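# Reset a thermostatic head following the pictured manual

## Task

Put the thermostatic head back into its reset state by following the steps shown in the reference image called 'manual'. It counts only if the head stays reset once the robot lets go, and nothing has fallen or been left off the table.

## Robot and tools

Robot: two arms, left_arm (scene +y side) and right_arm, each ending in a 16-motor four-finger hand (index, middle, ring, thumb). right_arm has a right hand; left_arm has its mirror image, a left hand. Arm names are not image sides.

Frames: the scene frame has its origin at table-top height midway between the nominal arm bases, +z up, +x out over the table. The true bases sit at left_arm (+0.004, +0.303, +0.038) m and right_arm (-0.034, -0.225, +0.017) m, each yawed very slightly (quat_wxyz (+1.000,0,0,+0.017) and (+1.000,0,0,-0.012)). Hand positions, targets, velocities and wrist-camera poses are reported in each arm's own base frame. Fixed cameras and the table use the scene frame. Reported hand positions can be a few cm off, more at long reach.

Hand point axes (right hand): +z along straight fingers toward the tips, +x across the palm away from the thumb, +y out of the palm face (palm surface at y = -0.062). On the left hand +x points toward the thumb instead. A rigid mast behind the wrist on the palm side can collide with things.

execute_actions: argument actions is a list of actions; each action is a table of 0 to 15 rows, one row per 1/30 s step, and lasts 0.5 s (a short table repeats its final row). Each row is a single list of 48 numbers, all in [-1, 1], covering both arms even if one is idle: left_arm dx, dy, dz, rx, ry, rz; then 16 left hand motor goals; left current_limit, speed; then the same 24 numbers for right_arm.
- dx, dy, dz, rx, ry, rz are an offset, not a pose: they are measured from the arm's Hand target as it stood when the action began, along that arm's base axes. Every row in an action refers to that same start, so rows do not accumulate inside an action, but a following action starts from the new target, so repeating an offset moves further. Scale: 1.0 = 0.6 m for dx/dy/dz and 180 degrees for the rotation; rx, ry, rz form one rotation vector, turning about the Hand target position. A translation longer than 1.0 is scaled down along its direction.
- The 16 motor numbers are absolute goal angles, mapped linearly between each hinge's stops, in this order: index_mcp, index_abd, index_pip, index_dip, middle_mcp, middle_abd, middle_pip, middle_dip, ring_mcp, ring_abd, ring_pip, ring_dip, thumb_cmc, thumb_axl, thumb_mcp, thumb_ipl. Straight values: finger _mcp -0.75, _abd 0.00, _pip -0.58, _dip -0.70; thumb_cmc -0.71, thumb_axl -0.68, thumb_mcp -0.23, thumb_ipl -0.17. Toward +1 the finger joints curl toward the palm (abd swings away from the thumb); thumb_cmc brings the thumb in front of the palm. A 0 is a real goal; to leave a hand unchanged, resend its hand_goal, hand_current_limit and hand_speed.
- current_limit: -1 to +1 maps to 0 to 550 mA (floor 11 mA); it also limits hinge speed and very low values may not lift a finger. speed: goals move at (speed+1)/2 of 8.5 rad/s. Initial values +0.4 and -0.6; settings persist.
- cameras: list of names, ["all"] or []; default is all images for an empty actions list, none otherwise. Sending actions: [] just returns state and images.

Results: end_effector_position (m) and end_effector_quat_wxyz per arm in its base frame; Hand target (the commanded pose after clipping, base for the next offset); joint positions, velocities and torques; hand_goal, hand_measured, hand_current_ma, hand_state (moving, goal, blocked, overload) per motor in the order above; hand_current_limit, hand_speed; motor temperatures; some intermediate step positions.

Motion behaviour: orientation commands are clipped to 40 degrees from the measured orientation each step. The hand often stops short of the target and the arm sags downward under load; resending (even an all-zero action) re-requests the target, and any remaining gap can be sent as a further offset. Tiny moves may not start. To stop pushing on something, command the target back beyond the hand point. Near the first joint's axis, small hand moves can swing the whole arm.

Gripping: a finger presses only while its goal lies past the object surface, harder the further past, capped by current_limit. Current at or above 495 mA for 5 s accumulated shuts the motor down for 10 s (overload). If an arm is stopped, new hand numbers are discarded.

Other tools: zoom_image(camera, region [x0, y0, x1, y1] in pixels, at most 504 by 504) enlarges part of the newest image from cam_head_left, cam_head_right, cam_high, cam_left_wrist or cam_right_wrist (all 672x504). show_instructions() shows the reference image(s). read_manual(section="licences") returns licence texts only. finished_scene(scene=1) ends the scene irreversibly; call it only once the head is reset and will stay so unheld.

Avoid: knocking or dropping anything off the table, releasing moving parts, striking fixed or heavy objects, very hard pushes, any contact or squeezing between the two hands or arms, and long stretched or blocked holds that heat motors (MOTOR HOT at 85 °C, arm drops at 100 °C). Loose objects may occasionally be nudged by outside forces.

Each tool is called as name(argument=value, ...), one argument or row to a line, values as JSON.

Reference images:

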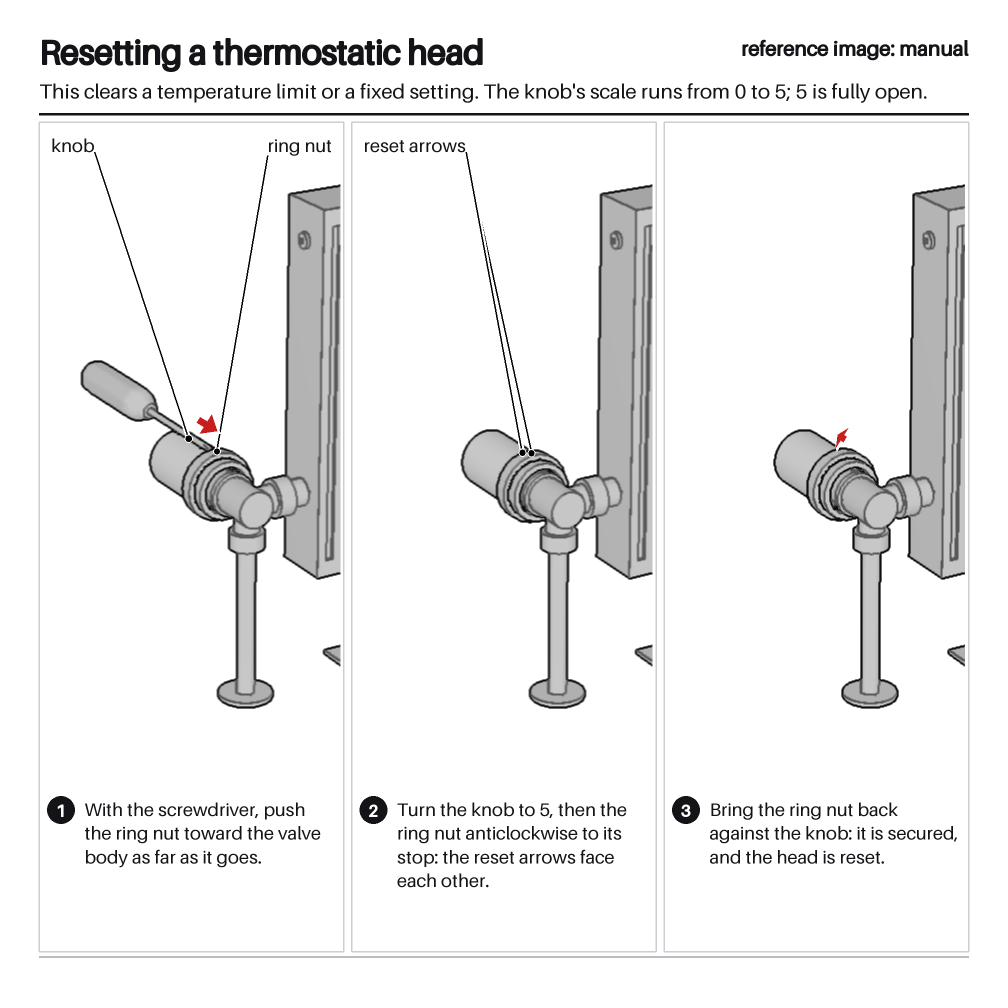

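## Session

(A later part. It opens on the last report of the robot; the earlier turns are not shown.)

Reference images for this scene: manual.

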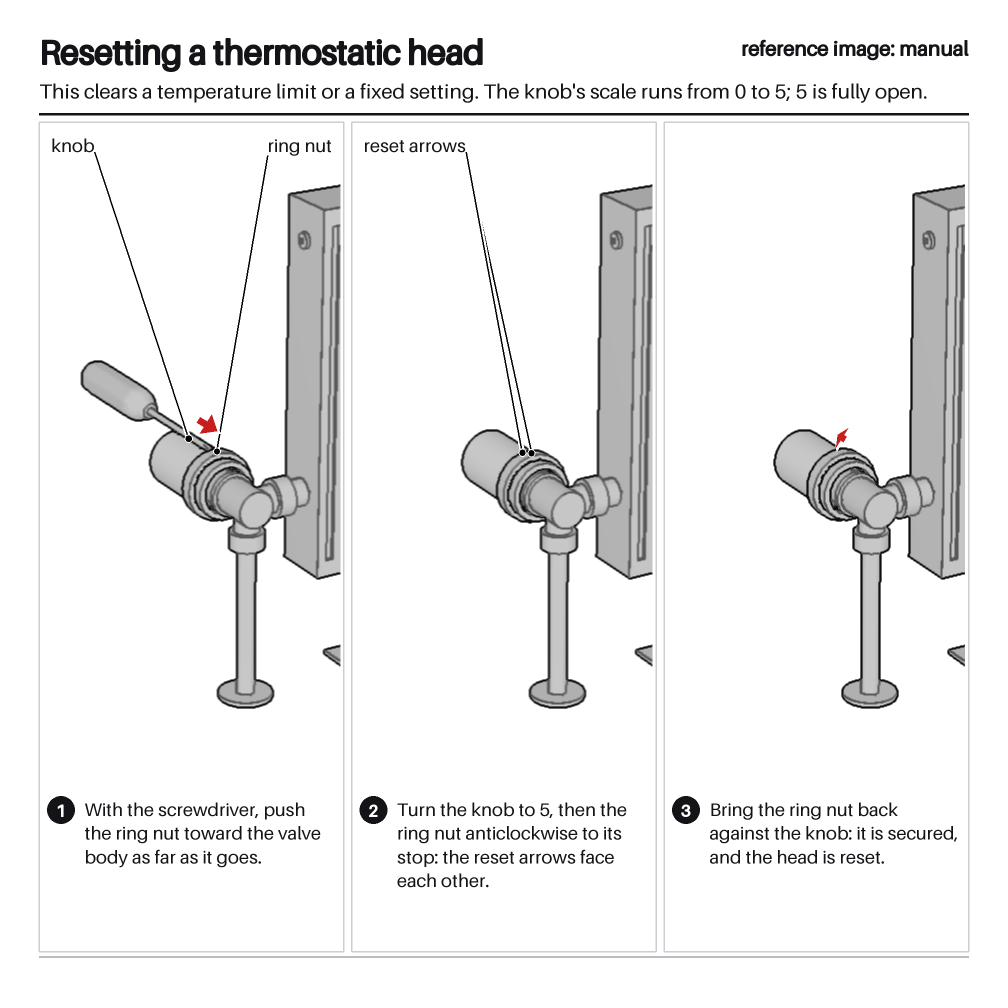

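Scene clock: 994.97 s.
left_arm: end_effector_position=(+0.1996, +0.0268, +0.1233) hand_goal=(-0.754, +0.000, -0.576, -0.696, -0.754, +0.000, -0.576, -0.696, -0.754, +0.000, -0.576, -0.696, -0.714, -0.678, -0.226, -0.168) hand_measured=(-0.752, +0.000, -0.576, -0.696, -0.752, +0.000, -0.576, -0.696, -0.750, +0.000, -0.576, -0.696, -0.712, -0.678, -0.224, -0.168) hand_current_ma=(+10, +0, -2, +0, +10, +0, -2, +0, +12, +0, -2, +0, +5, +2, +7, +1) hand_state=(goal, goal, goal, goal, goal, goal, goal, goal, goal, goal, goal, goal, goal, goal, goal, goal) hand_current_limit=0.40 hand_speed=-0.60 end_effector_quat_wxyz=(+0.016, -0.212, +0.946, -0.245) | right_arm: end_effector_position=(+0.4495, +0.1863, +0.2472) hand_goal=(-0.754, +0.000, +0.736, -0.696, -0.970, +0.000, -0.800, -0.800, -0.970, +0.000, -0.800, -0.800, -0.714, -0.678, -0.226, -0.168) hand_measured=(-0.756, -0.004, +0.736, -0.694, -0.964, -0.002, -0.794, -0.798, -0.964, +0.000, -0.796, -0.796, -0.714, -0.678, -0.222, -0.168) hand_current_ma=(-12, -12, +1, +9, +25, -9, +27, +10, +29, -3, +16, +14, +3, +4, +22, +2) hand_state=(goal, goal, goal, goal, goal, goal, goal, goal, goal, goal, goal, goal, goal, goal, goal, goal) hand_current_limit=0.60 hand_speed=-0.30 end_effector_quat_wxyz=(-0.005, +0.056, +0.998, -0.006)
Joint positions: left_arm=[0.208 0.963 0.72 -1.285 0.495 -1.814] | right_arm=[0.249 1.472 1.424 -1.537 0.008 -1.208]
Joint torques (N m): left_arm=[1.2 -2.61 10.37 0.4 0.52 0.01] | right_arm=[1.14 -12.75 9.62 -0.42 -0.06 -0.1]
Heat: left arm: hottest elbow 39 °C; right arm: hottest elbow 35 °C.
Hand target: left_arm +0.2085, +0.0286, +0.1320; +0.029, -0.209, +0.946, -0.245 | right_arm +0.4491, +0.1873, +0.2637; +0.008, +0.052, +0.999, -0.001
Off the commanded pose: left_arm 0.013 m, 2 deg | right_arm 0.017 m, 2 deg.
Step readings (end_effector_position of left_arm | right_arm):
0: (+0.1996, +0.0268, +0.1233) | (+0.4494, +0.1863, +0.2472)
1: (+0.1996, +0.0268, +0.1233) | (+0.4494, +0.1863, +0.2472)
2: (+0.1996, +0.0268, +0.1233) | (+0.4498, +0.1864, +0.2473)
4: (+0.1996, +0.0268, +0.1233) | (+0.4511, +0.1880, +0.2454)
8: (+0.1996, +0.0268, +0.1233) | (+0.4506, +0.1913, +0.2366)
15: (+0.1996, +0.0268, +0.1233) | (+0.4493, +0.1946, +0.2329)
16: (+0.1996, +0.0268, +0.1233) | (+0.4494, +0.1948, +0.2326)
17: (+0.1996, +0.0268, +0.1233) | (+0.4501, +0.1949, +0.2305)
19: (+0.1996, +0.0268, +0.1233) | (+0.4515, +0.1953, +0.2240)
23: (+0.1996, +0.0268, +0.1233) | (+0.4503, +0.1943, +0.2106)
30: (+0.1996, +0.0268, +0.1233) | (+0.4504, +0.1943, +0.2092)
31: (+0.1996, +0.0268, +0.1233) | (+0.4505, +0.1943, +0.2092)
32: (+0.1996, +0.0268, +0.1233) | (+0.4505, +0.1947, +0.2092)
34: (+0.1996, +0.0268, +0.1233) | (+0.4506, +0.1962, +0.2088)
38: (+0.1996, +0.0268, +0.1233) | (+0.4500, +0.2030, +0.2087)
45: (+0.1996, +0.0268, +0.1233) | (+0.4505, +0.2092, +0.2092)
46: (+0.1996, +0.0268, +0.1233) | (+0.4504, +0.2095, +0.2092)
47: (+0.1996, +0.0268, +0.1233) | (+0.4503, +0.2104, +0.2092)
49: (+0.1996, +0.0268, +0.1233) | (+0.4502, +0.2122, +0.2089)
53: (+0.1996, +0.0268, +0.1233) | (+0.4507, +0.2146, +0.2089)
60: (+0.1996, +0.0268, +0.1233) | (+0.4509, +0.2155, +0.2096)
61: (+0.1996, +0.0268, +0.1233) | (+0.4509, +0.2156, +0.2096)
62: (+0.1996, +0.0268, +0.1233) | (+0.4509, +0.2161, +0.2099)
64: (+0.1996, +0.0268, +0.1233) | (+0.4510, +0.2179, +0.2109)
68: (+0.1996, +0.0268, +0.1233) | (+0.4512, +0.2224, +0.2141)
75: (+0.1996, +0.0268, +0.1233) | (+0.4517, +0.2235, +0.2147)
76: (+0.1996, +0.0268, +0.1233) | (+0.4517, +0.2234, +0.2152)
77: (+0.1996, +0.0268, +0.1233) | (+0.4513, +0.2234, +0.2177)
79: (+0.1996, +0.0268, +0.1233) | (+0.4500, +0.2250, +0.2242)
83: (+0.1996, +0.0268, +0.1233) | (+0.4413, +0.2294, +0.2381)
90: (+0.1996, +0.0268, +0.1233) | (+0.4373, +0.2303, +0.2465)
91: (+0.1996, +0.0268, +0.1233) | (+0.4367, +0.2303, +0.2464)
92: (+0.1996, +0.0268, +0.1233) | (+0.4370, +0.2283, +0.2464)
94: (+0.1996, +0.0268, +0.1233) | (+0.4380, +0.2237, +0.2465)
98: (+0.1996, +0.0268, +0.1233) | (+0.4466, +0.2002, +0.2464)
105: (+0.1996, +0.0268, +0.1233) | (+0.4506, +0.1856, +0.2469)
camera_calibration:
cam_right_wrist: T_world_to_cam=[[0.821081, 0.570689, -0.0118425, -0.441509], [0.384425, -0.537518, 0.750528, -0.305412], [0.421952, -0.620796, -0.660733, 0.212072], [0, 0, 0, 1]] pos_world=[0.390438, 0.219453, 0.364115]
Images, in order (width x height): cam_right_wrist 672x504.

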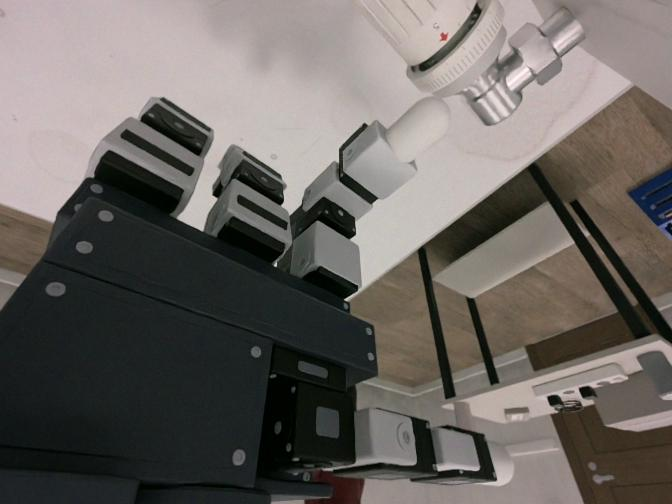

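execute_actions(
  actions=[
    [[0,0,0,0,0,0,-0.754,0,-0.576,-0.696,-0.754,0,-0.576,-0.696,-0.754,0,-0.576,-0.696,-0.714,-0.678,-0.226,-0.168,0.4,-0.6,0,0.02,-0.05,0,0,0,-0.754,0,0.737,-0.696,-0.97,0,-0.8,-0.8,-0.97,0,-0.8,-0.8,-0.714,-0.678,-0.226,-0.168,0.7,-0.3]],
    [[0,0,0,0,0,0,-0.754,0,-0.576,-0.696,-0.754,0,-0.576,-0.696,-0.754,0,-0.576,-0.696,-0.714,-0.678,-0.226,-0.168,0.4,-0.6,0,0,-0.08,0,0,0,-0.754,0,0.72,-0.696,-0.97,0,-0.8,-0.8,-0.97,0,-0.8,-0.8,-0.714,-0.678,-0.226,-0.168,1,-0.3]],
    [[0,0,0,0,0,0,-0.754,0,-0.576,-0.696,-0.754,0,-0.576,-0.696,-0.754,0,-0.576,-0.696,-0.714,-0.678,-0.226,-0.168,0.4,-0.6,0,0.05,0,0,0,0,-0.754,0,0.72,-0.696,-0.97,0,-0.8,-0.8,-0.97,0,-0.8,-0.8,-0.714,-0.678,-0.226,-0.168,1,-0.3]],
    [[0,0,0,0,0,0,-0.754,0,-0.576,-0.696,-0.754,0,-0.576,-0.696,-0.754,0,-0.576,-0.696,-0.714,-0.678,-0.226,-0.168,0.4,-0.6,0,0.06,0,0,0,0,-0.754,0,0.72,-0.696,-0.97,0,-0.8,-0.8,-0.97,0,-0.8,-0.8,-0.714,-0.678,-0.226,-0.168,1,-0.3]],
    [[0,0,0,0,0,0,-0.754,0,-0.576,-0.696,-0.754,0,-0.576,-0.696,-0.754,0,-0.576,-0.696,-0.714,-0.678,-0.226,-0.168,0.4,-0.6,0,-0.04,0.13,0,0,0,-0.754,0,0.737,-0.696,-0.97,0,-0.8,-0.8,-0.97,0,-0.8,-0.8,-0.714,-0.678,-0.226,-0.168,0.6,-0.3]],
    [[0,0,0,0,0,0,-0.754,0,-0.576,-0.696,-0.754,0,-0.576,-0.696,-0.754,0,-0.576,-0.696,-0.714,-0.678,-0.226,-0.168,0.4,-0.6,0,-0.09,0,0,0,0,-0.754,0,0.737,-0.696,-0.97,0,-0.8,-0.8,-0.97,0,-0.8,-0.8,-0.714,-0.678,-0.226,-0.168,0.6,-0.3]],
  ],
  cameras=["cam_right_wrist"],
)

zoom_image(
  camera="cam_right_wrist",
  region=[395, 0, 515, 100],
)

Scene clock: 1032.37 s.
left_arm: end_effector_position=(+0.1996, +0.0268, +0.1233) hand_goal=(-0.754, +0.000, -0.576, -0.696, -0.754, +0.000, -0.576, -0.696, -0.754, +0.000, -0.576, -0.696, -0.714, -0.678, -0.226, -0.168) hand_measured=(-0.752, +0.000, -0.576, -0.696, -0.752, +0.000, -0.576, -0.696, -0.750, +0.000, -0.576, -0.696, -0.712, -0.678, -0.224, -0.168) hand_current_ma=(+10, +0, -2, +0, +10, +0, -2, +0, +12, +0, -2, +0, +5, +2, +7, +1) hand_state=(goal, goal, goal, goal, goal, goal, goal, goal, goal, goal, goal, goal, goal, goal, goal, goal) hand_current_limit=0.40 hand_speed=-0.60 end_effector_quat_wxyz=(+0.016, -0.212, +0.946, -0.245) | right_arm: end_effector_position=(+0.4513, +0.1864, +0.2498) hand_goal=(-0.754, +0.000, +0.736, -0.696, -0.970, +0.000, -0.800, -0.800, -0.970, +0.000, -0.800, -0.800, -0.714, -0.678, -0.226, -0.168) hand_measured=(-0.756, -0.004, +0.736, -0.694, -0.964, -0.002, -0.794, -0.798, -0.964, +0.000, -0.796, -0.796, -0.714, -0.678, -0.222, -0.168) hand_current_ma=(-12, -12, +1, +9, +26, -9, +27, +10, +29, -3, +16, +14, +3, +4, +22, +2) hand_state=(goal, goal, goal, goal, goal, goal, goal, goal, goal, goal, goal, goal, goal, goal, goal, goal) hand_current_limit=0.60 hand_speed=-0.30 end_effector_quat_wxyz=(-0.002, +0.057, +0.998, -0.005)
Joint positions: left_arm=[0.208 0.963 0.72 -1.285 0.495 -1.814] | right_arm=[0.249 1.472 1.431 -1.537 0.008 -1.208]
Joint torques (N m): left_arm=[1.73 -1.79 10.59 0.35 0.51 0.02] | right_arm=[1.08 -12.98 9.16 -0.44 -0.05 -0.11]
Heat: left arm: hottest elbow 39 °C; right arm: hottest elbow 35 °C.
Hand target: left_arm +0.2085, +0.0286, +0.1320; +0.029, -0.209, +0.946, -0.245 | right_arm +0.4492, +0.1872, +0.2637; +0.008, +0.052, +0.999, -0.001
Off the commanded pose: left_arm 0.013 m, 2 deg | right_arm 0.014 m, 1 deg.
Step readings (end_effector_position of left_arm | right_arm):
0: (+0.1996, +0.0268, +0.1233) | (+0.4494, +0.1863, +0.2472)
1: (+0.1996, +0.0268, +0.1233) | (+0.4494, +0.1863, +0.2472)
2: (+0.1996, +0.0268, +0.1233) | (+0.4497, +0.1864, +0.2473)
4: (+0.1996, +0.0268, +0.1233) | (+0.4512, +0.1881, +0.2454)
8: (+0.1996, +0.0268, +0.1233) | (+0.4509, +0.1912, +0.2368)
15: (+0.1996, +0.0268, +0.1233) | (+0.4493, +0.1948, +0.2327)
16: (+0.1996, +0.0268, +0.1233) | (+0.4494, +0.1948, +0.2323)
17: (+0.1996, +0.0268, +0.1233) | (+0.4502, +0.1950, +0.2301)
19: (+0.1996, +0.0268, +0.1233) | (+0.4516, +0.1954, +0.2211)
23: (+0.1996, +0.0268, +0.1233) | (+0.4503, +0.1936, +0.2050)
30: (+0.1996, +0.0268, +0.1233) | (+0.4502, +0.1935, +0.2035)
31: (+0.1996, +0.0268, +0.1233) | (+0.4504, +0.1935, +0.2036)
32: (+0.1996, +0.0268, +0.1233) | (+0.4505, +0.1938, +0.2036)
34: (+0.1996, +0.0268, +0.1233) | (+0.4506, +0.1951, +0.2033)
38: (+0.1996, +0.0268, +0.1233) | (+0.4500, +0.2009, +0.2031)
45: (+0.1996, +0.0268, +0.1233) | (+0.4507, +0.2074, +0.2036)
46: (+0.1996, +0.0268, +0.1233) | (+0.4507, +0.2076, +0.2036)
47: (+0.1996, +0.0268, +0.1233) | (+0.4506, +0.2083, +0.2036)
49: (+0.1996, +0.0268, +0.1233) | (+0.4505, +0.2103, +0.2029)
53: (+0.1996, +0.0268, +0.1233) | (+0.4510, +0.2149, +0.2043)
60: (+0.1996, +0.0268, +0.1233) | (+0.4516, +0.2174, +0.2065)
61: (+0.1996, +0.0268, +0.1233) | (+0.4516, +0.2173, +0.2071)
62: (+0.1996, +0.0268, +0.1233) | (+0.4514, +0.2175, +0.2099)
64: (+0.1996, +0.0268, +0.1233) | (+0.4509, +0.2197, +0.2181)
68: (+0.1996, +0.0268, +0.1233) | (+0.4436, +0.2275, +0.2364)
75: (+0.1996, +0.0268, +0.1233) | (+0.4388, +0.2329, +0.2491)
76: (+0.1996, +0.0268, +0.1233) | (+0.4383, +0.2328, +0.2490)
77: (+0.1996, +0.0268, +0.1233) | (+0.4379, +0.2317, +0.2489)
79: (+0.1996, +0.0268, +0.1233) | (+0.4390, +0.2266, +0.2489)
83: (+0.1996, +0.0268, +0.1233) | (+0.4479, +0.2025, +0.2489)
90: (+0.1996, +0.0268, +0.1233) | (+0.4525, +0.1856, +0.2495)
camera_calibration:
cam_right_wrist: T_world_to_cam=[[0.82156, 0.570089, -0.00613848, -0.444613], [0.37958, -0.538918, 0.751989, -0.305928], [0.425393, -0.620134, -0.659147, 0.211011], [0, 0, 0, 1]] pos_world=[0.391637, 0.219454, 0.366412]
Images, in order (width x height): cam_right_wrist 672x504.

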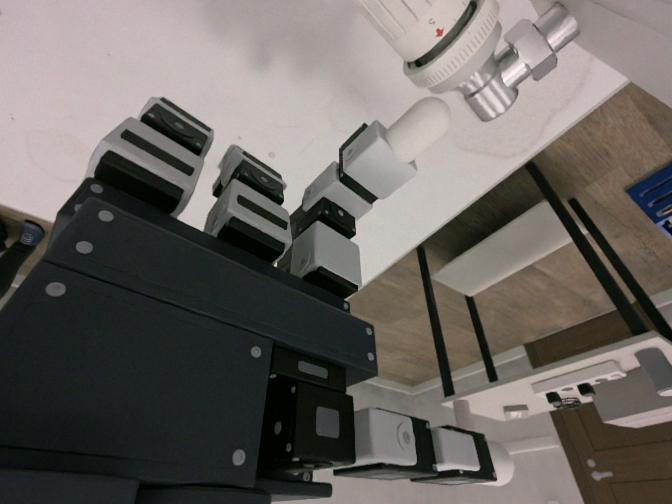

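Scaled by 4.200.

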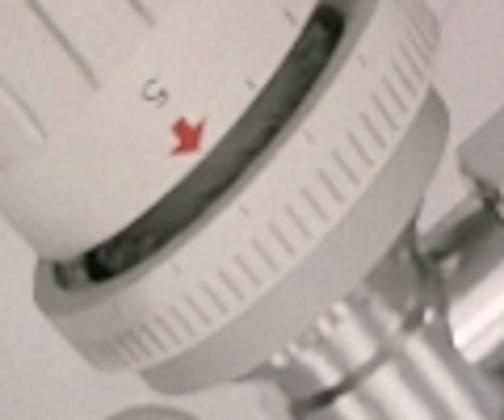

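execute_actions(
  actions=[
    [[0,0,0,0,0,0,-0.754,0,-0.576,-0.696,-0.754,0,-0.576,-0.696,-0.754,0,-0.576,-0.696,-0.714,-0.678,-0.226,-0.168,0.4,-0.6,0,0.02,-0.05,0,0,0,-0.754,0,0.737,-0.696,-0.97,0,-0.8,-0.8,-0.97,0,-0.8,-0.8,-0.714,-0.678,-0.226,-0.168,0.7,-0.3]],
    [[0,0,0,0,0,0,-0.754,0,-0.576,-0.696,-0.754,0,-0.576,-0.696,-0.754,0,-0.576,-0.696,-0.714,-0.678,-0.226,-0.168,0.4,-0.6,0,0,-0.08,0,0,0,-0.754,0,0.72,-0.696,-0.97,0,-0.8,-0.8,-0.97,0,-0.8,-0.8,-0.714,-0.678,-0.226,-0.168,1,-0.3]],
    [[0,0,0,0,0,0,-0.754,0,-0.576,-0.696,-0.754,0,-0.576,-0.696,-0.754,0,-0.576,-0.696,-0.714,-0.678,-0.226,-0.168,0.4,-0.6,0,0.05,0,0,0,0,-0.754,0,0.72,-0.696,-0.97,0,-0.8,-0.8,-0.97,0,-0.8,-0.8,-0.714,-0.678,-0.226,-0.168,1,-0.3]],
    [[0,0,0,0,0,0,-0.754,0,-0.576,-0.696,-0.754,0,-0.576,-0.696,-0.754,0,-0.576,-0.696,-0.714,-0.678,-0.226,-0.168,0.4,-0.6,0,0.06,0,0,0,0,-0.754,0,0.72,-0.696,-0.97,0,-0.8,-0.8,-0.97,0,-0.8,-0.8,-0.714,-0.678,-0.226,-0.168,1,-0.3]],
    [[0,0,0,0,0,0,-0.754,0,-0.576,-0.696,-0.754,0,-0.576,-0.696,-0.754,0,-0.576,-0.696,-0.714,-0.678,-0.226,-0.168,0.4,-0.6,0,-0.04,0.13,0,0,0,-0.754,0,0.737,-0.696,-0.97,0,-0.8,-0.8,-0.97,0,-0.8,-0.8,-0.714,-0.678,-0.226,-0.168,0.6,-0.3]],
    [[0,0,0,0,0,0,-0.754,0,-0.576,-0.696,-0.754,0,-0.576,-0.696,-0.754,0,-0.576,-0.696,-0.714,-0.678,-0.226,-0.168,0.4,-0.6,0,-0.09,0,0,0,0,-0.754,0,0.737,-0.696,-0.97,0,-0.8,-0.8,-0.97,0,-0.8,-0.8,-0.714,-0.678,-0.226,-0.168,0.6,-0.3]],
    [[0,0,0,0,0,0,-0.754,0,-0.576,-0.696,-0.754,0,-0.576,-0.696,-0.754,0,-0.576,-0.696,-0.714,-0.678,-0.226,-0.168,0.4,-0.6,0,0.02,-0.05,0,0,0,-0.754,0,0.737,-0.696,-0.97,0,-0.8,-0.8,-0.97,0,-0.8,-0.8,-0.714,-0.678,-0.226,-0.168,0.7,-0.3]],
    [[0,0,0,0,0,0,-0.754,0,-0.576,-0.696,-0.754,0,-0.576,-0.696,-0.754,0,-0.576,-0.696,-0.714,-0.678,-0.226,-0.168,0.4,-0.6,0,0,-0.08,0,0,0,-0.754,0,0.72,-0.696,-0.97,0,-0.8,-0.8,-0.97,0,-0.8,-0.8,-0.714,-0.678,-0.226,-0.168,1,-0.3]],
    [[0,0,0,0,0,0,-0.754,0,-0.576,-0.696,-0.754,0,-0.576,-0.696,-0.754,0,-0.576,-0.696,-0.714,-0.678,-0.226,-0.168,0.4,-0.6,0,0.05,0,0,0,0,-0.754,0,0.72,-0.696,-0.97,0,-0.8,-0.8,-0.97,0,-0.8,-0.8,-0.714,-0.678,-0.226,-0.168,1,-0.3]],
    [[0,0,0,0,0,0,-0.754,0,-0.576,-0.696,-0.754,0,-0.576,-0.696,-0.754,0,-0.576,-0.696,-0.714,-0.678,-0.226,-0.168,0.4,-0.6,0,0.06,0,0,0,0,-0.754,0,0.72,-0.696,-0.97,0,-0.8,-0.8,-0.97,0,-0.8,-0.8,-0.714,-0.678,-0.226,-0.168,1,-0.3]],
    [[0,0,0,0,0,0,-0.754,0,-0.576,-0.696,-0.754,0,-0.576,-0.696,-0.754,0,-0.576,-0.696,-0.714,-0.678,-0.226,-0.168,0.4,-0.6,0,-0.04,0.13,0,0,0,-0.754,0,0.737,-0.696,-0.97,0,-0.8,-0.8,-0.97,0,-0.8,-0.8,-0.714,-0.678,-0.226,-0.168,0.6,-0.3]],
    [[0,0,0,0,0,0,-0.754,0,-0.576,-0.696,-0.754,0,-0.576,-0.696,-0.754,0,-0.576,-0.696,-0.714,-0.678,-0.226,-0.168,0.4,-0.6,0,-0.09,0,0,0,0,-0.754,0,0.737,-0.696,-0.97,0,-0.8,-0.8,-0.97,0,-0.8,-0.8,-0.714,-0.678,-0.226,-0.168,0.6,-0.3]],
  ],
  cameras=["cam_right_wrist"],
)

zoom_image(
  camera="cam_right_wrist",
  region=[395, 0, 515, 100],
)

Scene clock: 1073.37 s.
left_arm: end_effector_position=(+0.1996, +0.0268, +0.1233) hand_goal=(-0.754, +0.000, -0.576, -0.696, -0.754, +0.000, -0.576, -0.696, -0.754, +0.000, -0.576, -0.696, -0.714, -0.678, -0.226, -0.168) hand_measured=(-0.752, +0.000, -0.576, -0.696, -0.752, +0.000, -0.576, -0.696, -0.750, +0.000, -0.576, -0.696, -0.712, -0.678, -0.224, -0.168) hand_current_ma=(+10, +0, -2, +0, +10, +0, -2, +0, +12, +0, -2, +0, +5, +2, +7, +1) hand_state=(goal, goal, goal, goal, goal, goal, goal, goal, goal, goal, goal, goal, goal, goal, goal, goal) hand_current_limit=0.40 hand_speed=-0.60 end_effector_quat_wxyz=(+0.016, -0.212, +0.946, -0.245) | right_arm: end_effector_position=(+0.4514, +0.1864, +0.2500) hand_goal=(-0.754, +0.000, +0.736, -0.696, -0.970, +0.000, -0.800, -0.800, -0.970, +0.000, -0.800, -0.800, -0.714, -0.678, -0.226, -0.168) hand_measured=(-0.756, -0.004, +0.736, -0.694, -0.964, -0.002, -0.794, -0.798, -0.964, +0.000, -0.796, -0.796, -0.714, -0.678, -0.222, -0.168) hand_current_ma=(-12, -12, +1, +9, +28, -9, +26, +10, +30, -3, +16, +14, +3, +4, +22, +2) hand_state=(goal, goal, goal, goal, goal, goal, goal, goal, goal, goal, goal, goal, goal, goal, goal, goal) hand_current_limit=0.60 hand_speed=-0.30 end_effector_quat_wxyz=(-0.002, +0.057, +0.998, -0.005)
Joint positions: left_arm=[0.208 0.963 0.72 -1.285 0.495 -1.814] | right_arm=[0.249 1.472 1.431 -1.537 0.008 -1.208]
Joint torques (N m): left_arm=[0.97 -2.9 10.66 0.39 0.53 0.05] | right_arm=[1.14 -12.86 9.17 -0.38 -0.06 -0.11]
Heat: left arm: hottest elbow 39 °C; right arm: hottest elbow 36 °C.
Hand target: left_arm +0.2085, +0.0286, +0.1320; +0.029, -0.209, +0.946, -0.245 | right_arm +0.4493, +0.1873, +0.2638; +0.008, +0.052, +0.999, -0.001
Off the commanded pose: left_arm 0.013 m, 2 deg | right_arm 0.014 m, 1 deg.
Step readings (end_effector_position of left_arm | right_arm):
0: (+0.1996, +0.0268, +0.1233) | (+0.4513, +0.1864, +0.2498)
1: (+0.1996, +0.0268, +0.1233) | (+0.4513, +0.1864, +0.2498)
2: (+0.1996, +0.0268, +0.1233) | (+0.4514, +0.1864, +0.2495)
4: (+0.1996, +0.0268, +0.1233) | (+0.4521, +0.1881, +0.2469)
8: (+0.1996, +0.0268, +0.1233) | (+0.4504, +0.1911, +0.2366)
15: (+0.1996, +0.0268, +0.1233) | (+0.4491, +0.1948, +0.2329)
16: (+0.1996, +0.0268, +0.1233) | (+0.4492, +0.1948, +0.2325)
17: (+0.1996, +0.0268, +0.1233) | (+0.4501, +0.1950, +0.2301)
19: (+0.1996, +0.0268, +0.1233) | (+0.4516, +0.1954, +0.2211)
23: (+0.1996, +0.0268, +0.1233) | (+0.4503, +0.1938, +0.2052)
30: (+0.1996, +0.0268, +0.1233) | (+0.4502, +0.1937, +0.2035)
31: (+0.1996, +0.0268, +0.1233) | (+0.4502, +0.1937, +0.2035)
32: (+0.1996, +0.0268, +0.1233) | (+0.4504, +0.1937, +0.2036)
34: (+0.1996, +0.0268, +0.1233) | (+0.4505, +0.1950, +0.2032)
38: (+0.1996, +0.0268, +0.1233) | (+0.4500, +0.2014, +0.2032)
45: (+0.1996, +0.0268, +0.1233) | (+0.4505, +0.2075, +0.2037)
46: (+0.1996, +0.0268, +0.1233) | (+0.4505, +0.2077, +0.2037)
47: (+0.1996, +0.0268, +0.1233) | (+0.4504, +0.2086, +0.2036)
49: (+0.1996, +0.0268, +0.1233) | (+0.4506, +0.2106, +0.2031)
53: (+0.1996, +0.0268, +0.1233) | (+0.4510, +0.2151, +0.2046)
60: (+0.1996, +0.0268, +0.1233) | (+0.4515, +0.2176, +0.2067)
61: (+0.1996, +0.0268, +0.1233) | (+0.4515, +0.2176, +0.2072)
62: (+0.1996, +0.0268, +0.1233) | (+0.4512, +0.2176, +0.2099)
64: (+0.1996, +0.0268, +0.1233) | (+0.4507, +0.2198, +0.2180)
68: (+0.1996, +0.0268, +0.1233) | (+0.4436, +0.2275, +0.2364)
75: (+0.1996, +0.0268, +0.1233) | (+0.4388, +0.2329, +0.2491)
76: (+0.1996, +0.0268, +0.1233) | (+0.4384, +0.2328, +0.2491)
77: (+0.1996, +0.0268, +0.1233) | (+0.4380, +0.2318, +0.2491)
79: (+0.1996, +0.0268, +0.1233) | (+0.4391, +0.2267, +0.2491)
83: (+0.1996, +0.0268, +0.1233) | (+0.4480, +0.2025, +0.2491)
90: (+0.1996, +0.0268, +0.1233) | (+0.4526, +0.1857, +0.2497)
91: (+0.1996, +0.0268, +0.1233) | (+0.4524, +0.1858, +0.2497)
92: (+0.1996, +0.0268, +0.1233) | (+0.4525, +0.1859, +0.2495)
94: (+0.1996, +0.0268, +0.1233) | (+0.4530, +0.1878, +0.2469)
98: (+0.1996, +0.0268, +0.1233) | (+0.4507, +0.1914, +0.2364)
105: (+0.1996, +0.0268, +0.1233) | (+0.4495, +0.1942, +0.2327)
106: (+0.1996, +0.0268, +0.1233) | (+0.4497, +0.1943, +0.2323)
107: (+0.1996, +0.0268, +0.1233) | (+0.4504, +0.1945, +0.2299)
109: (+0.1996, +0.0268, +0.1233) | (+0.4519, +0.1949, +0.2211)
113: (+0.1996, +0.0268, +0.1233) | (+0.4506, +0.1934, +0.2050)
120: (+0.1996, +0.0268, +0.1233) | (+0.4506, +0.1934, +0.2037)
121: (+0.1996, +0.0268, +0.1233) | (+0.4506, +0.1933, +0.2036)
122: (+0.1996, +0.0268, +0.1233) | (+0.4508, +0.1934, +0.2036)
124: (+0.1996, +0.0268, +0.1233) | (+0.4509, +0.1947, +0.2033)
128: (+0.1996, +0.0268, +0.1233) | (+0.4504, +0.2015, +0.2033)
135: (+0.1996, +0.0268, +0.1233) | (+0.4509, +0.2068, +0.2037)
136: (+0.1996, +0.0268, +0.1233) | (+0.4509, +0.2071, +0.2037)
137: (+0.1996, +0.0268, +0.1233) | (+0.4507, +0.2081, +0.2037)
139: (+0.1996, +0.0268, +0.1233) | (+0.4509, +0.2106, +0.2034)
143: (+0.1996, +0.0268, +0.1233) | (+0.4514, +0.2151, +0.2051)
150: (+0.1996, +0.0268, +0.1233) | (+0.4520, +0.2175, +0.2072)
151: (+0.1996, +0.0268, +0.1233) | (+0.4519, +0.2177, +0.2077)
152: (+0.1996, +0.0268, +0.1233) | (+0.4516, +0.2178, +0.2103)
154: (+0.1996, +0.0268, +0.1233) | (+0.4512, +0.2198, +0.2182)
158: (+0.1996, +0.0268, +0.1233) | (+0.4437, +0.2278, +0.2366)
165: (+0.1996, +0.0268, +0.1233) | (+0.4387, +0.2330, +0.2491)
166: (+0.1996, +0.0268, +0.1233) | (+0.4383, +0.2330, +0.2491)
167: (+0.1996, +0.0268, +0.1233) | (+0.4379, +0.2319, +0.2491)
169: (+0.1996, +0.0268, +0.1233) | (+0.4390, +0.2268, +0.2491)
173: (+0.1996, +0.0268, +0.1233) | (+0.4480, +0.2025, +0.2491)
180: (+0.1996, +0.0268, +0.1233) | (+0.4526, +0.1857, +0.2497)
camera_calibration:
cam_right_wrist: T_world_to_cam=[[0.821578, 0.570067, -0.00576384, -0.444751], [0.379292, -0.53903, 0.752054, -0.305965], [0.425614, -0.620057, -0.659076, 0.211013], [0, 0, 0, 1]] pos_world=[0.391637, 0.219454, 0.366612]
Images, in order (width x height): cam_right_wrist 672x504.

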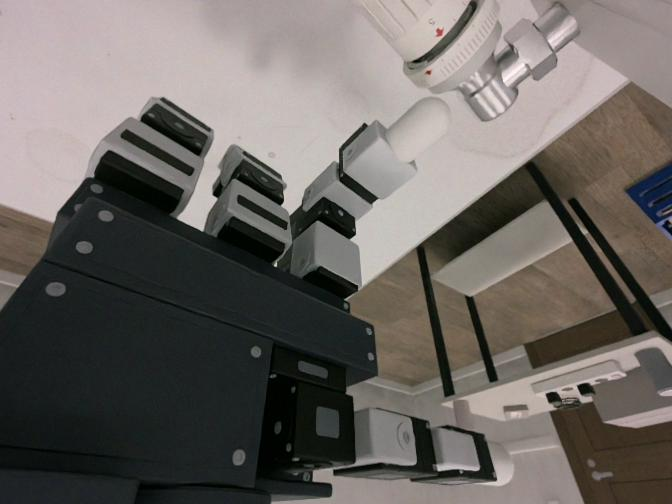

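Scaled by 4.200.

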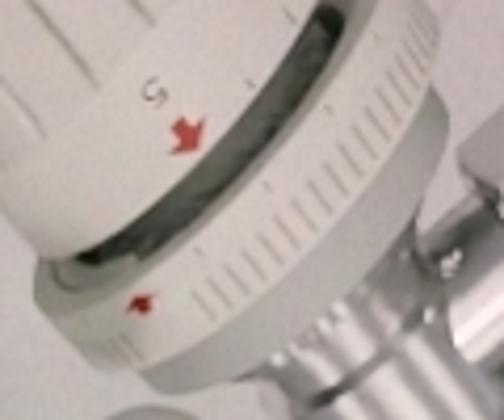

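execute_actions(
  actions=[
    [[0,0,0,0,0,0,-0.754,0,-0.576,-0.696,-0.754,0,-0.576,-0.696,-0.754,0,-0.576,-0.696,-0.714,-0.678,-0.226,-0.168,0.4,-0.6,0,0.02,-0.05,0,0,0,-0.754,0,0.737,-0.696,-0.97,0,-0.8,-0.8,-0.97,0,-0.8,-0.8,-0.714,-0.678,-0.226,-0.168,0.7,-0.3]],
    [[0,0,0,0,0,0,-0.754,0,-0.576,-0.696,-0.754,0,-0.576,-0.696,-0.754,0,-0.576,-0.696,-0.714,-0.678,-0.226,-0.168,0.4,-0.6,0,0,-0.08,0,0,0,-0.754,0,0.72,-0.696,-0.97,0,-0.8,-0.8,-0.97,0,-0.8,-0.8,-0.714,-0.678,-0.226,-0.168,1,-0.3]],
    [[0,0,0,0,0,0,-0.754,0,-0.576,-0.696,-0.754,0,-0.576,-0.696,-0.754,0,-0.576,-0.696,-0.714,-0.678,-0.226,-0.168,0.4,-0.6,0,0.05,0,0,0,0,-0.754,0,0.72,-0.696,-0.97,0,-0.8,-0.8,-0.97,0,-0.8,-0.8,-0.714,-0.678,-0.226,-0.168,1,-0.3]],
    [[0,0,0,0,0,0,-0.754,0,-0.576,-0.696,-0.754,0,-0.576,-0.696,-0.754,0,-0.576,-0.696,-0.714,-0.678,-0.226,-0.168,0.4,-0.6,0,0.06,0,0,0,0,-0.754,0,0.72,-0.696,-0.97,0,-0.8,-0.8,-0.97,0,-0.8,-0.8,-0.714,-0.678,-0.226,-0.168,1,-0.3]],
    [[0,0,0,0,0,0,-0.754,0,-0.576,-0.696,-0.754,0,-0.576,-0.696,-0.754,0,-0.576,-0.696,-0.714,-0.678,-0.226,-0.168,0.4,-0.6,0,-0.04,0.13,0,0,0,-0.754,0,0.737,-0.696,-0.97,0,-0.8,-0.8,-0.97,0,-0.8,-0.8,-0.714,-0.678,-0.226,-0.168,0.6,-0.3]],
    [[0,0,0,0,0,0,-0.754,0,-0.576,-0.696,-0.754,0,-0.576,-0.696,-0.754,0,-0.576,-0.696,-0.714,-0.678,-0.226,-0.168,0.4,-0.6,0,-0.09,0,0,0,0,-0.754,0,0.737,-0.696,-0.97,0,-0.8,-0.8,-0.97,0,-0.8,-0.8,-0.714,-0.678,-0.226,-0.168,0.6,-0.3]],
  ],
  cameras=["cam_right_wrist"],
)

zoom_image(
  camera="cam_right_wrist",
  region=[395, 0, 515, 100],
)

Scene clock: 1093.43 s.
left_arm: end_effector_position=(+0.1996, +0.0268, +0.1233) hand_goal=(-0.754, +0.000, -0.576, -0.696, -0.754, +0.000, -0.576, -0.696, -0.754, +0.000, -0.576, -0.696, -0.714, -0.678, -0.226, -0.168) hand_measured=(-0.752, +0.000, -0.576, -0.696, -0.752, +0.000, -0.576, -0.696, -0.750, +0.000, -0.576, -0.696, -0.712, -0.678, -0.224, -0.168) hand_current_ma=(+10, +0, -2, +0, +10, +0, -2, +0, +12, +0, -2, +0, +5, +2, +7, +1) hand_state=(goal, goal, goal, goal, goal, goal, goal, goal, goal, goal, goal, goal, goal, goal, goal, goal) hand_current_limit=0.40 hand_speed=-0.60 end_effector_quat_wxyz=(+0.016, -0.212, +0.946, -0.245) | right_arm: end_effector_position=(+0.4514, +0.1864, +0.2500) hand_goal=(-0.754, +0.000, +0.736, -0.696, -0.970, +0.000, -0.800, -0.800, -0.970, +0.000, -0.800, -0.800, -0.714, -0.678, -0.226, -0.168) hand_measured=(-0.756, -0.004, +0.736, -0.694, -0.964, -0.002, -0.794, -0.798, -0.964, +0.000, -0.796, -0.796, -0.714, -0.678, -0.222, -0.168) hand_current_ma=(-12, -12, +1, +9, +29, -9, +26, +10, +30, -3, +16, +14, +3, +4, +22, +2) hand_state=(goal, goal, goal, goal, goal, goal, goal, goal, goal, goal, goal, goal, goal, goal, goal, goal) hand_current_limit=0.60 hand_speed=-0.30 end_effector_quat_wxyz=(-0.002, +0.057, +0.998, -0.005)
Joint positions: left_arm=[0.208 0.963 0.72 -1.285 0.495 -1.814] | right_arm=[0.249 1.472 1.431 -1.537 0.008 -1.208]
Joint torques (N m): left_arm=[1.44 -2.37 10.41 0.29 0.5 0.07] | right_arm=[1.03 -12.92 9.18 -0.42 -0.06 -0.08]
Heat: left arm: hottest elbow 39 °C; right arm: hottest elbow 36 °C.
Hand target: left_arm +0.2085, +0.0286, +0.1320; +0.029, -0.209, +0.946, -0.245 | right_arm +0.4493, +0.1873, +0.2638; +0.008, +0.052, +0.999, -0.001
Off the commanded pose: left_arm 0.013 m, 2 deg | right_arm 0.014 m, 1 deg.
Step readings (end_effector_position of left_arm | right_arm):
0: (+0.1996, +0.0268, +0.1233) | (+0.4514, +0.1864, +0.2500)
1: (+0.1996, +0.0268, +0.1233) | (+0.4514, +0.1864, +0.2500)
2: (+0.1996, +0.0268, +0.1233) | (+0.4514, +0.1865, +0.2497)
4: (+0.1996, +0.0268, +0.1233) | (+0.4522, +0.1881, +0.2471)
8: (+0.1996, +0.0268, +0.1233) | (+0.4505, +0.1911, +0.2366)
15: (+0.1996, +0.0268, +0.1233) | (+0.4492, +0.1948, +0.2329)
16: (+0.1996, +0.0268, +0.1233) | (+0.4494, +0.1948, +0.2325)
17: (+0.1996, +0.0268, +0.1233) | (+0.4502, +0.1951, +0.2301)
19: (+0.1996, +0.0268, +0.1233) | (+0.4516, +0.1954, +0.2211)
23: (+0.1996, +0.0268, +0.1233) | (+0.4503, +0.1938, +0.2052)
30: (+0.1996, +0.0268, +0.1233) | (+0.4503, +0.1937, +0.2037)
31: (+0.1996, +0.0268, +0.1233) | (+0.4502, +0.1937, +0.2037)
32: (+0.1996, +0.0268, +0.1233) | (+0.4504, +0.1937, +0.2037)
34: (+0.1996, +0.0268, +0.1233) | (+0.4505, +0.1950, +0.2034)
38: (+0.1996, +0.0268, +0.1233) | (+0.4500, +0.2018, +0.2034)
45: (+0.1996, +0.0268, +0.1233) | (+0.4505, +0.2071, +0.2038)
46: (+0.1996, +0.0268, +0.1233) | (+0.4505, +0.2072, +0.2038)
47: (+0.1996, +0.0268, +0.1233) | (+0.4504, +0.2082, +0.2038)
49: (+0.1996, +0.0268, +0.1233) | (+0.4506, +0.2107, +0.2034)
53: (+0.1996, +0.0268, +0.1233) | (+0.4510, +0.2153, +0.2050)
60: (+0.1996, +0.0268, +0.1233) | (+0.4515, +0.2177, +0.2070)
61: (+0.1996, +0.0268, +0.1233) | (+0.4517, +0.2177, +0.2076)
62: (+0.1996, +0.0268, +0.1233) | (+0.4514, +0.2177, +0.2101)
64: (+0.1996, +0.0268, +0.1233) | (+0.4510, +0.2198, +0.2182)
68: (+0.1996, +0.0268, +0.1233) | (+0.4438, +0.2278, +0.2365)
75: (+0.1996, +0.0268, +0.1233) | (+0.4388, +0.2330, +0.2489)
76: (+0.1996, +0.0268, +0.1233) | (+0.4383, +0.2330, +0.2490)
77: (+0.1996, +0.0268, +0.1233) | (+0.4380, +0.2320, +0.2489)
79: (+0.1996, +0.0268, +0.1233) | (+0.4390, +0.2269, +0.2490)
83: (+0.1996, +0.0268, +0.1233) | (+0.4480, +0.2025, +0.2491)
90: (+0.1996, +0.0268, +0.1233) | (+0.4526, +0.1857, +0.2497)
camera_calibration:
cam_right_wrist: T_world_to_cam=[[0.821578, 0.570067, -0.00576384, -0.444751], [0.379292, -0.53903, 0.752054, -0.305965], [0.425614, -0.620057, -0.659076, 0.211013], [0, 0, 0, 1]] pos_world=[0.391637, 0.219454, 0.366612]
Images, in order (width x height): cam_right_wrist 672x504.

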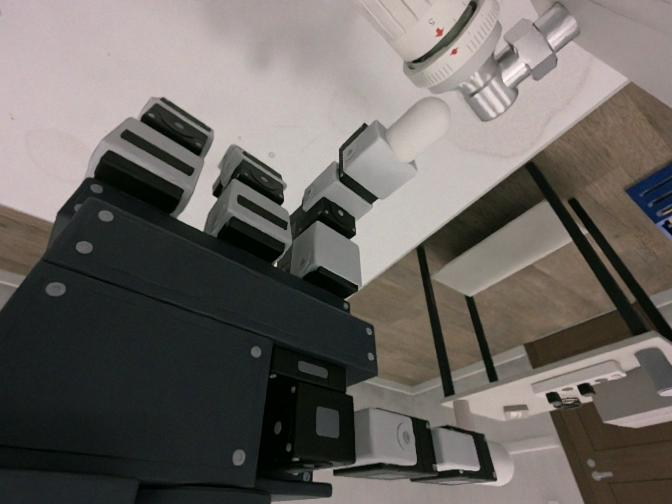

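Scaled by 4.200.

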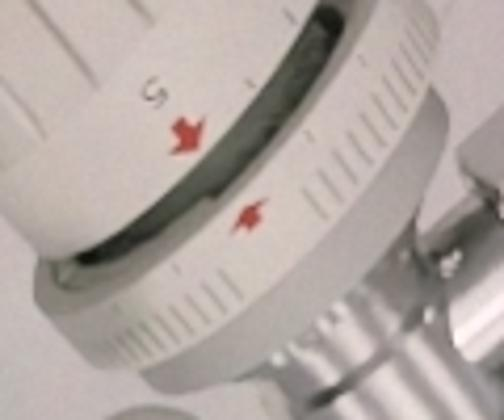

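execute_actions(
  actions=[
    [[0,0,0,0,0,0,-0.754,0,-0.576,-0.696,-0.754,0,-0.576,-0.696,-0.754,0,-0.576,-0.696,-0.714,-0.678,-0.226,-0.168,0.4,-0.6,0,0.02,-0.05,0,0,0,-0.754,0,0.737,-0.696,-0.97,0,-0.8,-0.8,-0.97,0,-0.8,-0.8,-0.714,-0.678,-0.226,-0.168,0.7,-0.3]],
    [[0,0,0,0,0,0,-0.754,0,-0.576,-0.696,-0.754,0,-0.576,-0.696,-0.754,0,-0.576,-0.696,-0.714,-0.678,-0.226,-0.168,0.4,-0.6,0,0,-0.08,0,0,0,-0.754,0,0.72,-0.696,-0.97,0,-0.8,-0.8,-0.97,0,-0.8,-0.8,-0.714,-0.678,-0.226,-0.168,1,-0.3]],
    [[0,0,0,0,0,0,-0.754,0,-0.576,-0.696,-0.754,0,-0.576,-0.696,-0.754,0,-0.576,-0.696,-0.714,-0.678,-0.226,-0.168,0.4,-0.6,0,0.05,0,0,0,0,-0.754,0,0.72,-0.696,-0.97,0,-0.8,-0.8,-0.97,0,-0.8,-0.8,-0.714,-0.678,-0.226,-0.168,1,-0.3]],
    [[0,0,0,0,0,0,-0.754,0,-0.576,-0.696,-0.754,0,-0.576,-0.696,-0.754,0,-0.576,-0.696,-0.714,-0.678,-0.226,-0.168,0.4,-0.6,0,0.06,0,0,0,0,-0.754,0,0.72,-0.696,-0.97,0,-0.8,-0.8,-0.97,0,-0.8,-0.8,-0.714,-0.678,-0.226,-0.168,1,-0.3]],
    [[0,0,0,0,0,0,-0.754,0,-0.576,-0.696,-0.754,0,-0.576,-0.696,-0.754,0,-0.576,-0.696,-0.714,-0.678,-0.226,-0.168,0.4,-0.6,0,-0.04,0.13,0,0,0,-0.754,0,0.737,-0.696,-0.97,0,-0.8,-0.8,-0.97,0,-0.8,-0.8,-0.714,-0.678,-0.226,-0.168,0.6,-0.3]],
    [[0,0,0,0,0,0,-0.754,0,-0.576,-0.696,-0.754,0,-0.576,-0.696,-0.754,0,-0.576,-0.696,-0.714,-0.678,-0.226,-0.168,0.4,-0.6,0,-0.09,0,0,0,0,-0.754,0,0.737,-0.696,-0.97,0,-0.8,-0.8,-0.97,0,-0.8,-0.8,-0.714,-0.678,-0.226,-0.168,0.6,-0.3]],
  ],
  cameras=["cam_right_wrist"],
)

zoom_image(
  camera="cam_right_wrist",
  region=[395, 0, 515, 100],
)

Scene clock: 1136.07 s.
left_arm: end_effector_position=(+0.1996, +0.0268, +0.1233) hand_goal=(-0.754, +0.000, -0.576, -0.696, -0.754, +0.000, -0.576, -0.696, -0.754, +0.000, -0.576, -0.696, -0.714, -0.678, -0.226, -0.168) hand_measured=(-0.752, +0.000, -0.576, -0.696, -0.752, +0.000, -0.576, -0.696, -0.750, +0.000, -0.576, -0.696, -0.712, -0.678, -0.224, -0.168) hand_current_ma=(+10, +0, -2, +0, +10, +0, -2, +0, +12, +0, -2, +0, +5, +2, +7, +1) hand_state=(goal, goal, goal, goal, goal, goal, goal, goal, goal, goal, goal, goal, goal, goal, goal, goal) hand_current_limit=0.40 hand_speed=-0.60 end_effector_quat_wxyz=(+0.016, -0.212, +0.946, -0.245) | right_arm: end_effector_position=(+0.4516, +0.1865, +0.2505) hand_goal=(-0.754, +0.000, +0.736, -0.696, -0.970, +0.000, -0.800, -0.800, -0.970, +0.000, -0.800, -0.800, -0.714, -0.678, -0.226, -0.168) hand_measured=(-0.756, -0.002, +0.736, -0.694, -0.964, -0.002, -0.794, -0.798, -0.964, +0.000, -0.796, -0.796, -0.714, -0.678, -0.222, -0.168) hand_current_ma=(-11, -5, +1, +9, +31, -8, +26, +10, +31, -3, +16, +14, +3, +4, +22, +2) hand_state=(goal, goal, goal, goal, goal, goal, goal, goal, goal, goal, goal, goal, goal, goal, goal, goal) hand_current_limit=0.60 hand_speed=-0.30 end_effector_quat_wxyz=(-0.002, +0.057, +0.998, -0.005)
Joint positions: left_arm=[0.208 0.963 0.72 -1.285 0.495 -1.814] | right_arm=[0.249 1.472 1.432 -1.537 0.008 -1.208]
Joint torques (N m): left_arm=[0.62 -2.49 10.47 0.44 0.47 0.02] | right_arm=[1.2 -12.98 9.11 -0.43 -0.06 -0.11]
Heat: left arm: hottest elbow 39 °C; right arm: hottest elbow 36 °C.
Hand target: left_arm +0.2085, +0.0286, +0.1320; +0.029, -0.209, +0.946, -0.245 | right_arm +0.4492, +0.1873, +0.2637; +0.008, +0.052, +0.999, -0.001
Off the commanded pose: left_arm 0.013 m, 2 deg | right_arm 0.014 m, 1 deg.
Step readings (end_effector_position of left_arm | right_arm):
0: (+0.1996, +0.0268, +0.1233) | (+0.4514, +0.1864, +0.2500)
1: (+0.1996, +0.0268, +0.1233) | (+0.4514, +0.1864, +0.2500)
2: (+0.1996, +0.0268, +0.1233) | (+0.4514, +0.1865, +0.2497)
4: (+0.1996, +0.0268, +0.1233) | (+0.4522, +0.1881, +0.2471)
8: (+0.1996, +0.0268, +0.1233) | (+0.4505, +0.1911, +0.2366)
15: (+0.1996, +0.0268, +0.1233) | (+0.4492, +0.1948, +0.2329)
16: (+0.1996, +0.0268, +0.1233) | (+0.4494, +0.1948, +0.2325)
17: (+0.1996, +0.0268, +0.1233) | (+0.4501, +0.1950, +0.2300)
19: (+0.1996, +0.0268, +0.1233) | (+0.4516, +0.1954, +0.2211)
23: (+0.1996, +0.0268, +0.1233) | (+0.4503, +0.1937, +0.2052)
30: (+0.1996, +0.0268, +0.1233) | (+0.4502, +0.1937, +0.2039)
31: (+0.1996, +0.0268, +0.1233) | (+0.4502, +0.1937, +0.2037)
32: (+0.1996, +0.0268, +0.1233) | (+0.4504, +0.1937, +0.2037)
34: (+0.1996, +0.0268, +0.1233) | (+0.4505, +0.1950, +0.2034)
38: (+0.1996, +0.0268, +0.1233) | (+0.4507, +0.1967, +0.2025)
45: (+0.1996, +0.0268, +0.1233) | (+0.4508, +0.1972, +0.2023)
46: (+0.1996, +0.0268, +0.1233) | (+0.4508, +0.1975, +0.2023)
47: (+0.1996, +0.0268, +0.1233) | (+0.4506, +0.1982, +0.2022)
49: (+0.1996, +0.0268, +0.1233) | (+0.4503, +0.2006, +0.2015)
53: (+0.1996, +0.0268, +0.1233) | (+0.4504, +0.2072, +0.2010)
60: (+0.1996, +0.0268, +0.1233) | (+0.4516, +0.2094, +0.2000)
61: (+0.1996, +0.0268, +0.1233) | (+0.4517, +0.2097, +0.2005)
62: (+0.1996, +0.0268, +0.1233) | (+0.4516, +0.2099, +0.2024)
64: (+0.1996, +0.0268, +0.1233) | (+0.4489, +0.2155, +0.2111)
68: (+0.1996, +0.0268, +0.1233) | (+0.4424, +0.2268, +0.2327)
75: (+0.1996, +0.0268, +0.1233) | (+0.4394, +0.2334, +0.2489)
76: (+0.1996, +0.0268, +0.1233) | (+0.4387, +0.2333, +0.2488)
77: (+0.1996, +0.0268, +0.1233) | (+0.4385, +0.2321, +0.2487)
79: (+0.1996, +0.0268, +0.1233) | (+0.4394, +0.2270, +0.2487)
83: (+0.1996, +0.0268, +0.1233) | (+0.4484, +0.2026, +0.2489)
90: (+0.1996, +0.0268, +0.1233) | (+0.4528, +0.1857, +0.2502)
camera_calibration:
cam_right_wrist: T_world_to_cam=[[0.821559, 0.570104, -0.00471371, -0.445216], [0.378465, -0.539173, 0.752367, -0.306063], [0.426386, -0.619898, -0.658727, 0.210768], [0, 0, 0, 1]] pos_world=[0.391737, 0.219453, 0.367012]
Images, in order (width x height): cam_right_wrist 672x504.

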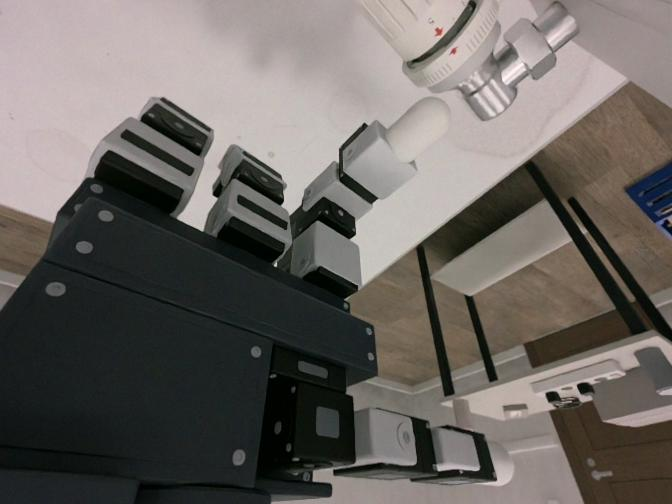

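Scaled by 4.200.

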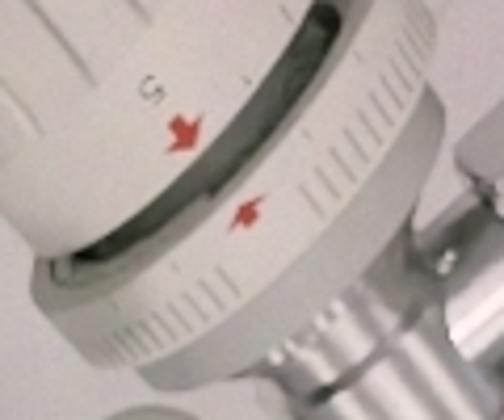

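execute_actions(
  actions=[
    [[0,0,0,0,0,0,-0.754,0,-0.576,-0.696,-0.754,0,-0.576,-0.696,-0.754,0,-0.576,-0.696,-0.714,-0.678,-0.226,-0.168,0.4,-0.6,0.045,0.045,0,0,0,0,-0.754,0,0.737,-0.696,-0.97,0,-0.8,-0.8,-0.97,0,-0.8,-0.8,-0.714,-0.678,-0.226,-0.168,0.7,-0.3]],
    [[0,0,0,0,0,0,-0.754,0,-0.576,-0.696,-0.754,0,-0.576,-0.696,-0.754,0,-0.576,-0.696,-0.714,-0.678,-0.226,-0.168,0.4,-0.6,0,0,-0.035,0,0,0,-0.754,0,0.737,-0.696,-0.97,0,-0.8,-0.8,-0.97,0,-0.8,-0.8,-0.714,-0.678,-0.226,-0.168,0.7,-0.3]],
  ],
  cameras=["cam_right_wrist"],
)

zoom_image(
  camera="cam_right_wrist",
  region=[370, 0, 570, 200],
)

Scene clock: 1198.83 s.
left_arm: end_effector_position=(+0.1996, +0.0268, +0.1233) hand_goal=(-0.754, +0.000, -0.576, -0.696, -0.754, +0.000, -0.576, -0.696, -0.754, +0.000, -0.576, -0.696, -0.714, -0.678, -0.226, -0.168) hand_measured=(-0.752, +0.000, -0.576, -0.696, -0.752, +0.000, -0.576, -0.696, -0.750, +0.000, -0.576, -0.696, -0.712, -0.678, -0.224, -0.168) hand_current_ma=(+10, +0, -2, +0, +10, +0, -2, +0, +12, +0, -2, +0, +5, +2, +7, +1) hand_state=(goal, goal, goal, goal, goal, goal, goal, goal, goal, goal, goal, goal, goal, goal, goal, goal) hand_current_limit=0.40 hand_speed=-0.60 end_effector_quat_wxyz=(+0.016, -0.212, +0.946, -0.245) | right_arm: end_effector_position=(+0.4694, +0.2093, +0.2465) hand_goal=(-0.754, +0.000, +0.736, -0.696, -0.970, +0.000, -0.800, -0.800, -0.970, +0.000, -0.800, -0.800, -0.714, -0.678, -0.226, -0.168) hand_measured=(-0.756, -0.002, +0.736, -0.694, -0.964, -0.002, -0.794, -0.798, -0.964, +0.000, -0.796, -0.796, -0.714, -0.678, -0.222, -0.168) hand_current_ma=(-11, -5, +0, +9, +31, -8, +26, +10, +31, -3, +16, +14, +3, +4, +22, +2) hand_state=(goal, goal, goal, goal, goal, goal, goal, goal, goal, goal, goal, goal, goal, goal, goal, goal) hand_current_limit=0.70 hand_speed=-0.30 end_effector_quat_wxyz=(+0.006, +0.051, +0.999, -0.001)
Joint positions: left_arm=[0.208 0.963 0.72 -1.285 0.495 -1.814] | right_arm=[0.286 1.524 1.476 -1.512 0.006 -1.183]
Joint torques (N m): left_arm=[0.79 -2.26 10.76 0.16 0.52 0.06] | right_arm=[1.44 -10.46 9.02 0.43 0.01 0.06]
Heat: left arm: hottest elbow 40 °C; right arm: hottest elbow 37 °C.
Hand target: left_arm +0.2085, +0.0286, +0.1320; +0.029, -0.209, +0.946, -0.245 | right_arm +0.4762, +0.2142, +0.2427; +0.008, +0.052, +0.999, -0.001
Off the commanded pose: left_arm 0.013 m, 2 deg | right_arm 0.009 m, 0 deg.
Step readings (end_effector_position of left_arm | right_arm):
0: (+0.1996, +0.0268, +0.1233) | (+0.4515, +0.1865, +0.2505)
1: (+0.1996, +0.0268, +0.1233) | (+0.4515, +0.1865, +0.2505)
2: (+0.1996, +0.0268, +0.1233) | (+0.4515, +0.1866, +0.2505)
4: (+0.1996, +0.0268, +0.1233) | (+0.4516, +0.1889, +0.2504)
8: (+0.1996, +0.0268, +0.1233) | (+0.4584, +0.1994, +0.2504)
15: (+0.1996, +0.0268, +0.1233) | (+0.4615, +0.2071, +0.2452)
16: (+0.1996, +0.0268, +0.1233) | (+0.4616, +0.2071, +0.2451)
17: (+0.1996, +0.0268, +0.1233) | (+0.4617, +0.2071, +0.2451)
19: (+0.1996, +0.0268, +0.1233) | (+0.4632, +0.2075, +0.2454)
23: (+0.1996, +0.0268, +0.1233) | (+0.4675, +0.2087, +0.2463)
30: (+0.1996, +0.0268, +0.1233) | (+0.4693, +0.2092, +0.2467)
camera_calibration:
cam_right_wrist: T_world_to_cam=[[0.814916, 0.579452, 0.012145, -0.475813], [0.372357, -0.539495, 0.755179, -0.295229], [0.444142, -0.610885, -0.655407, 0.203655], [0, 0, 0, 1]] pos_world=[0.407226, 0.240846, 0.362207]
Images, in order (width x height): cam_right_wrist 672x504.

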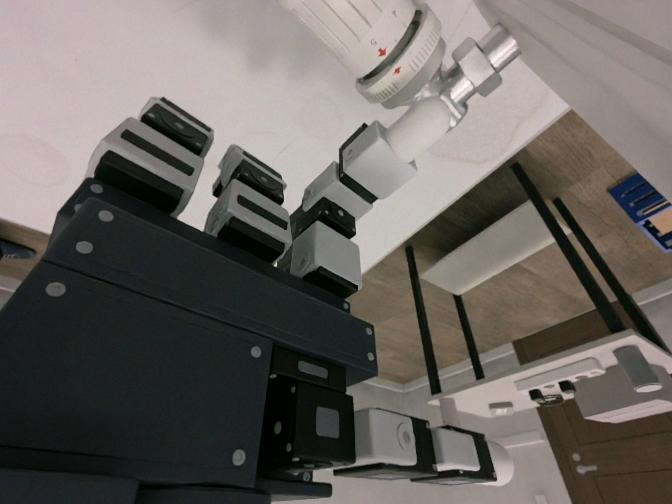

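Scaled by 2.520.

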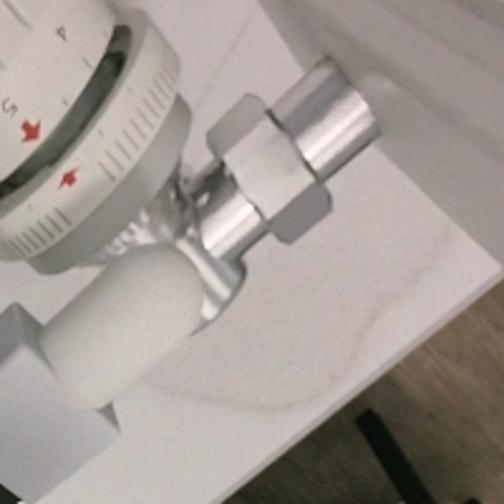

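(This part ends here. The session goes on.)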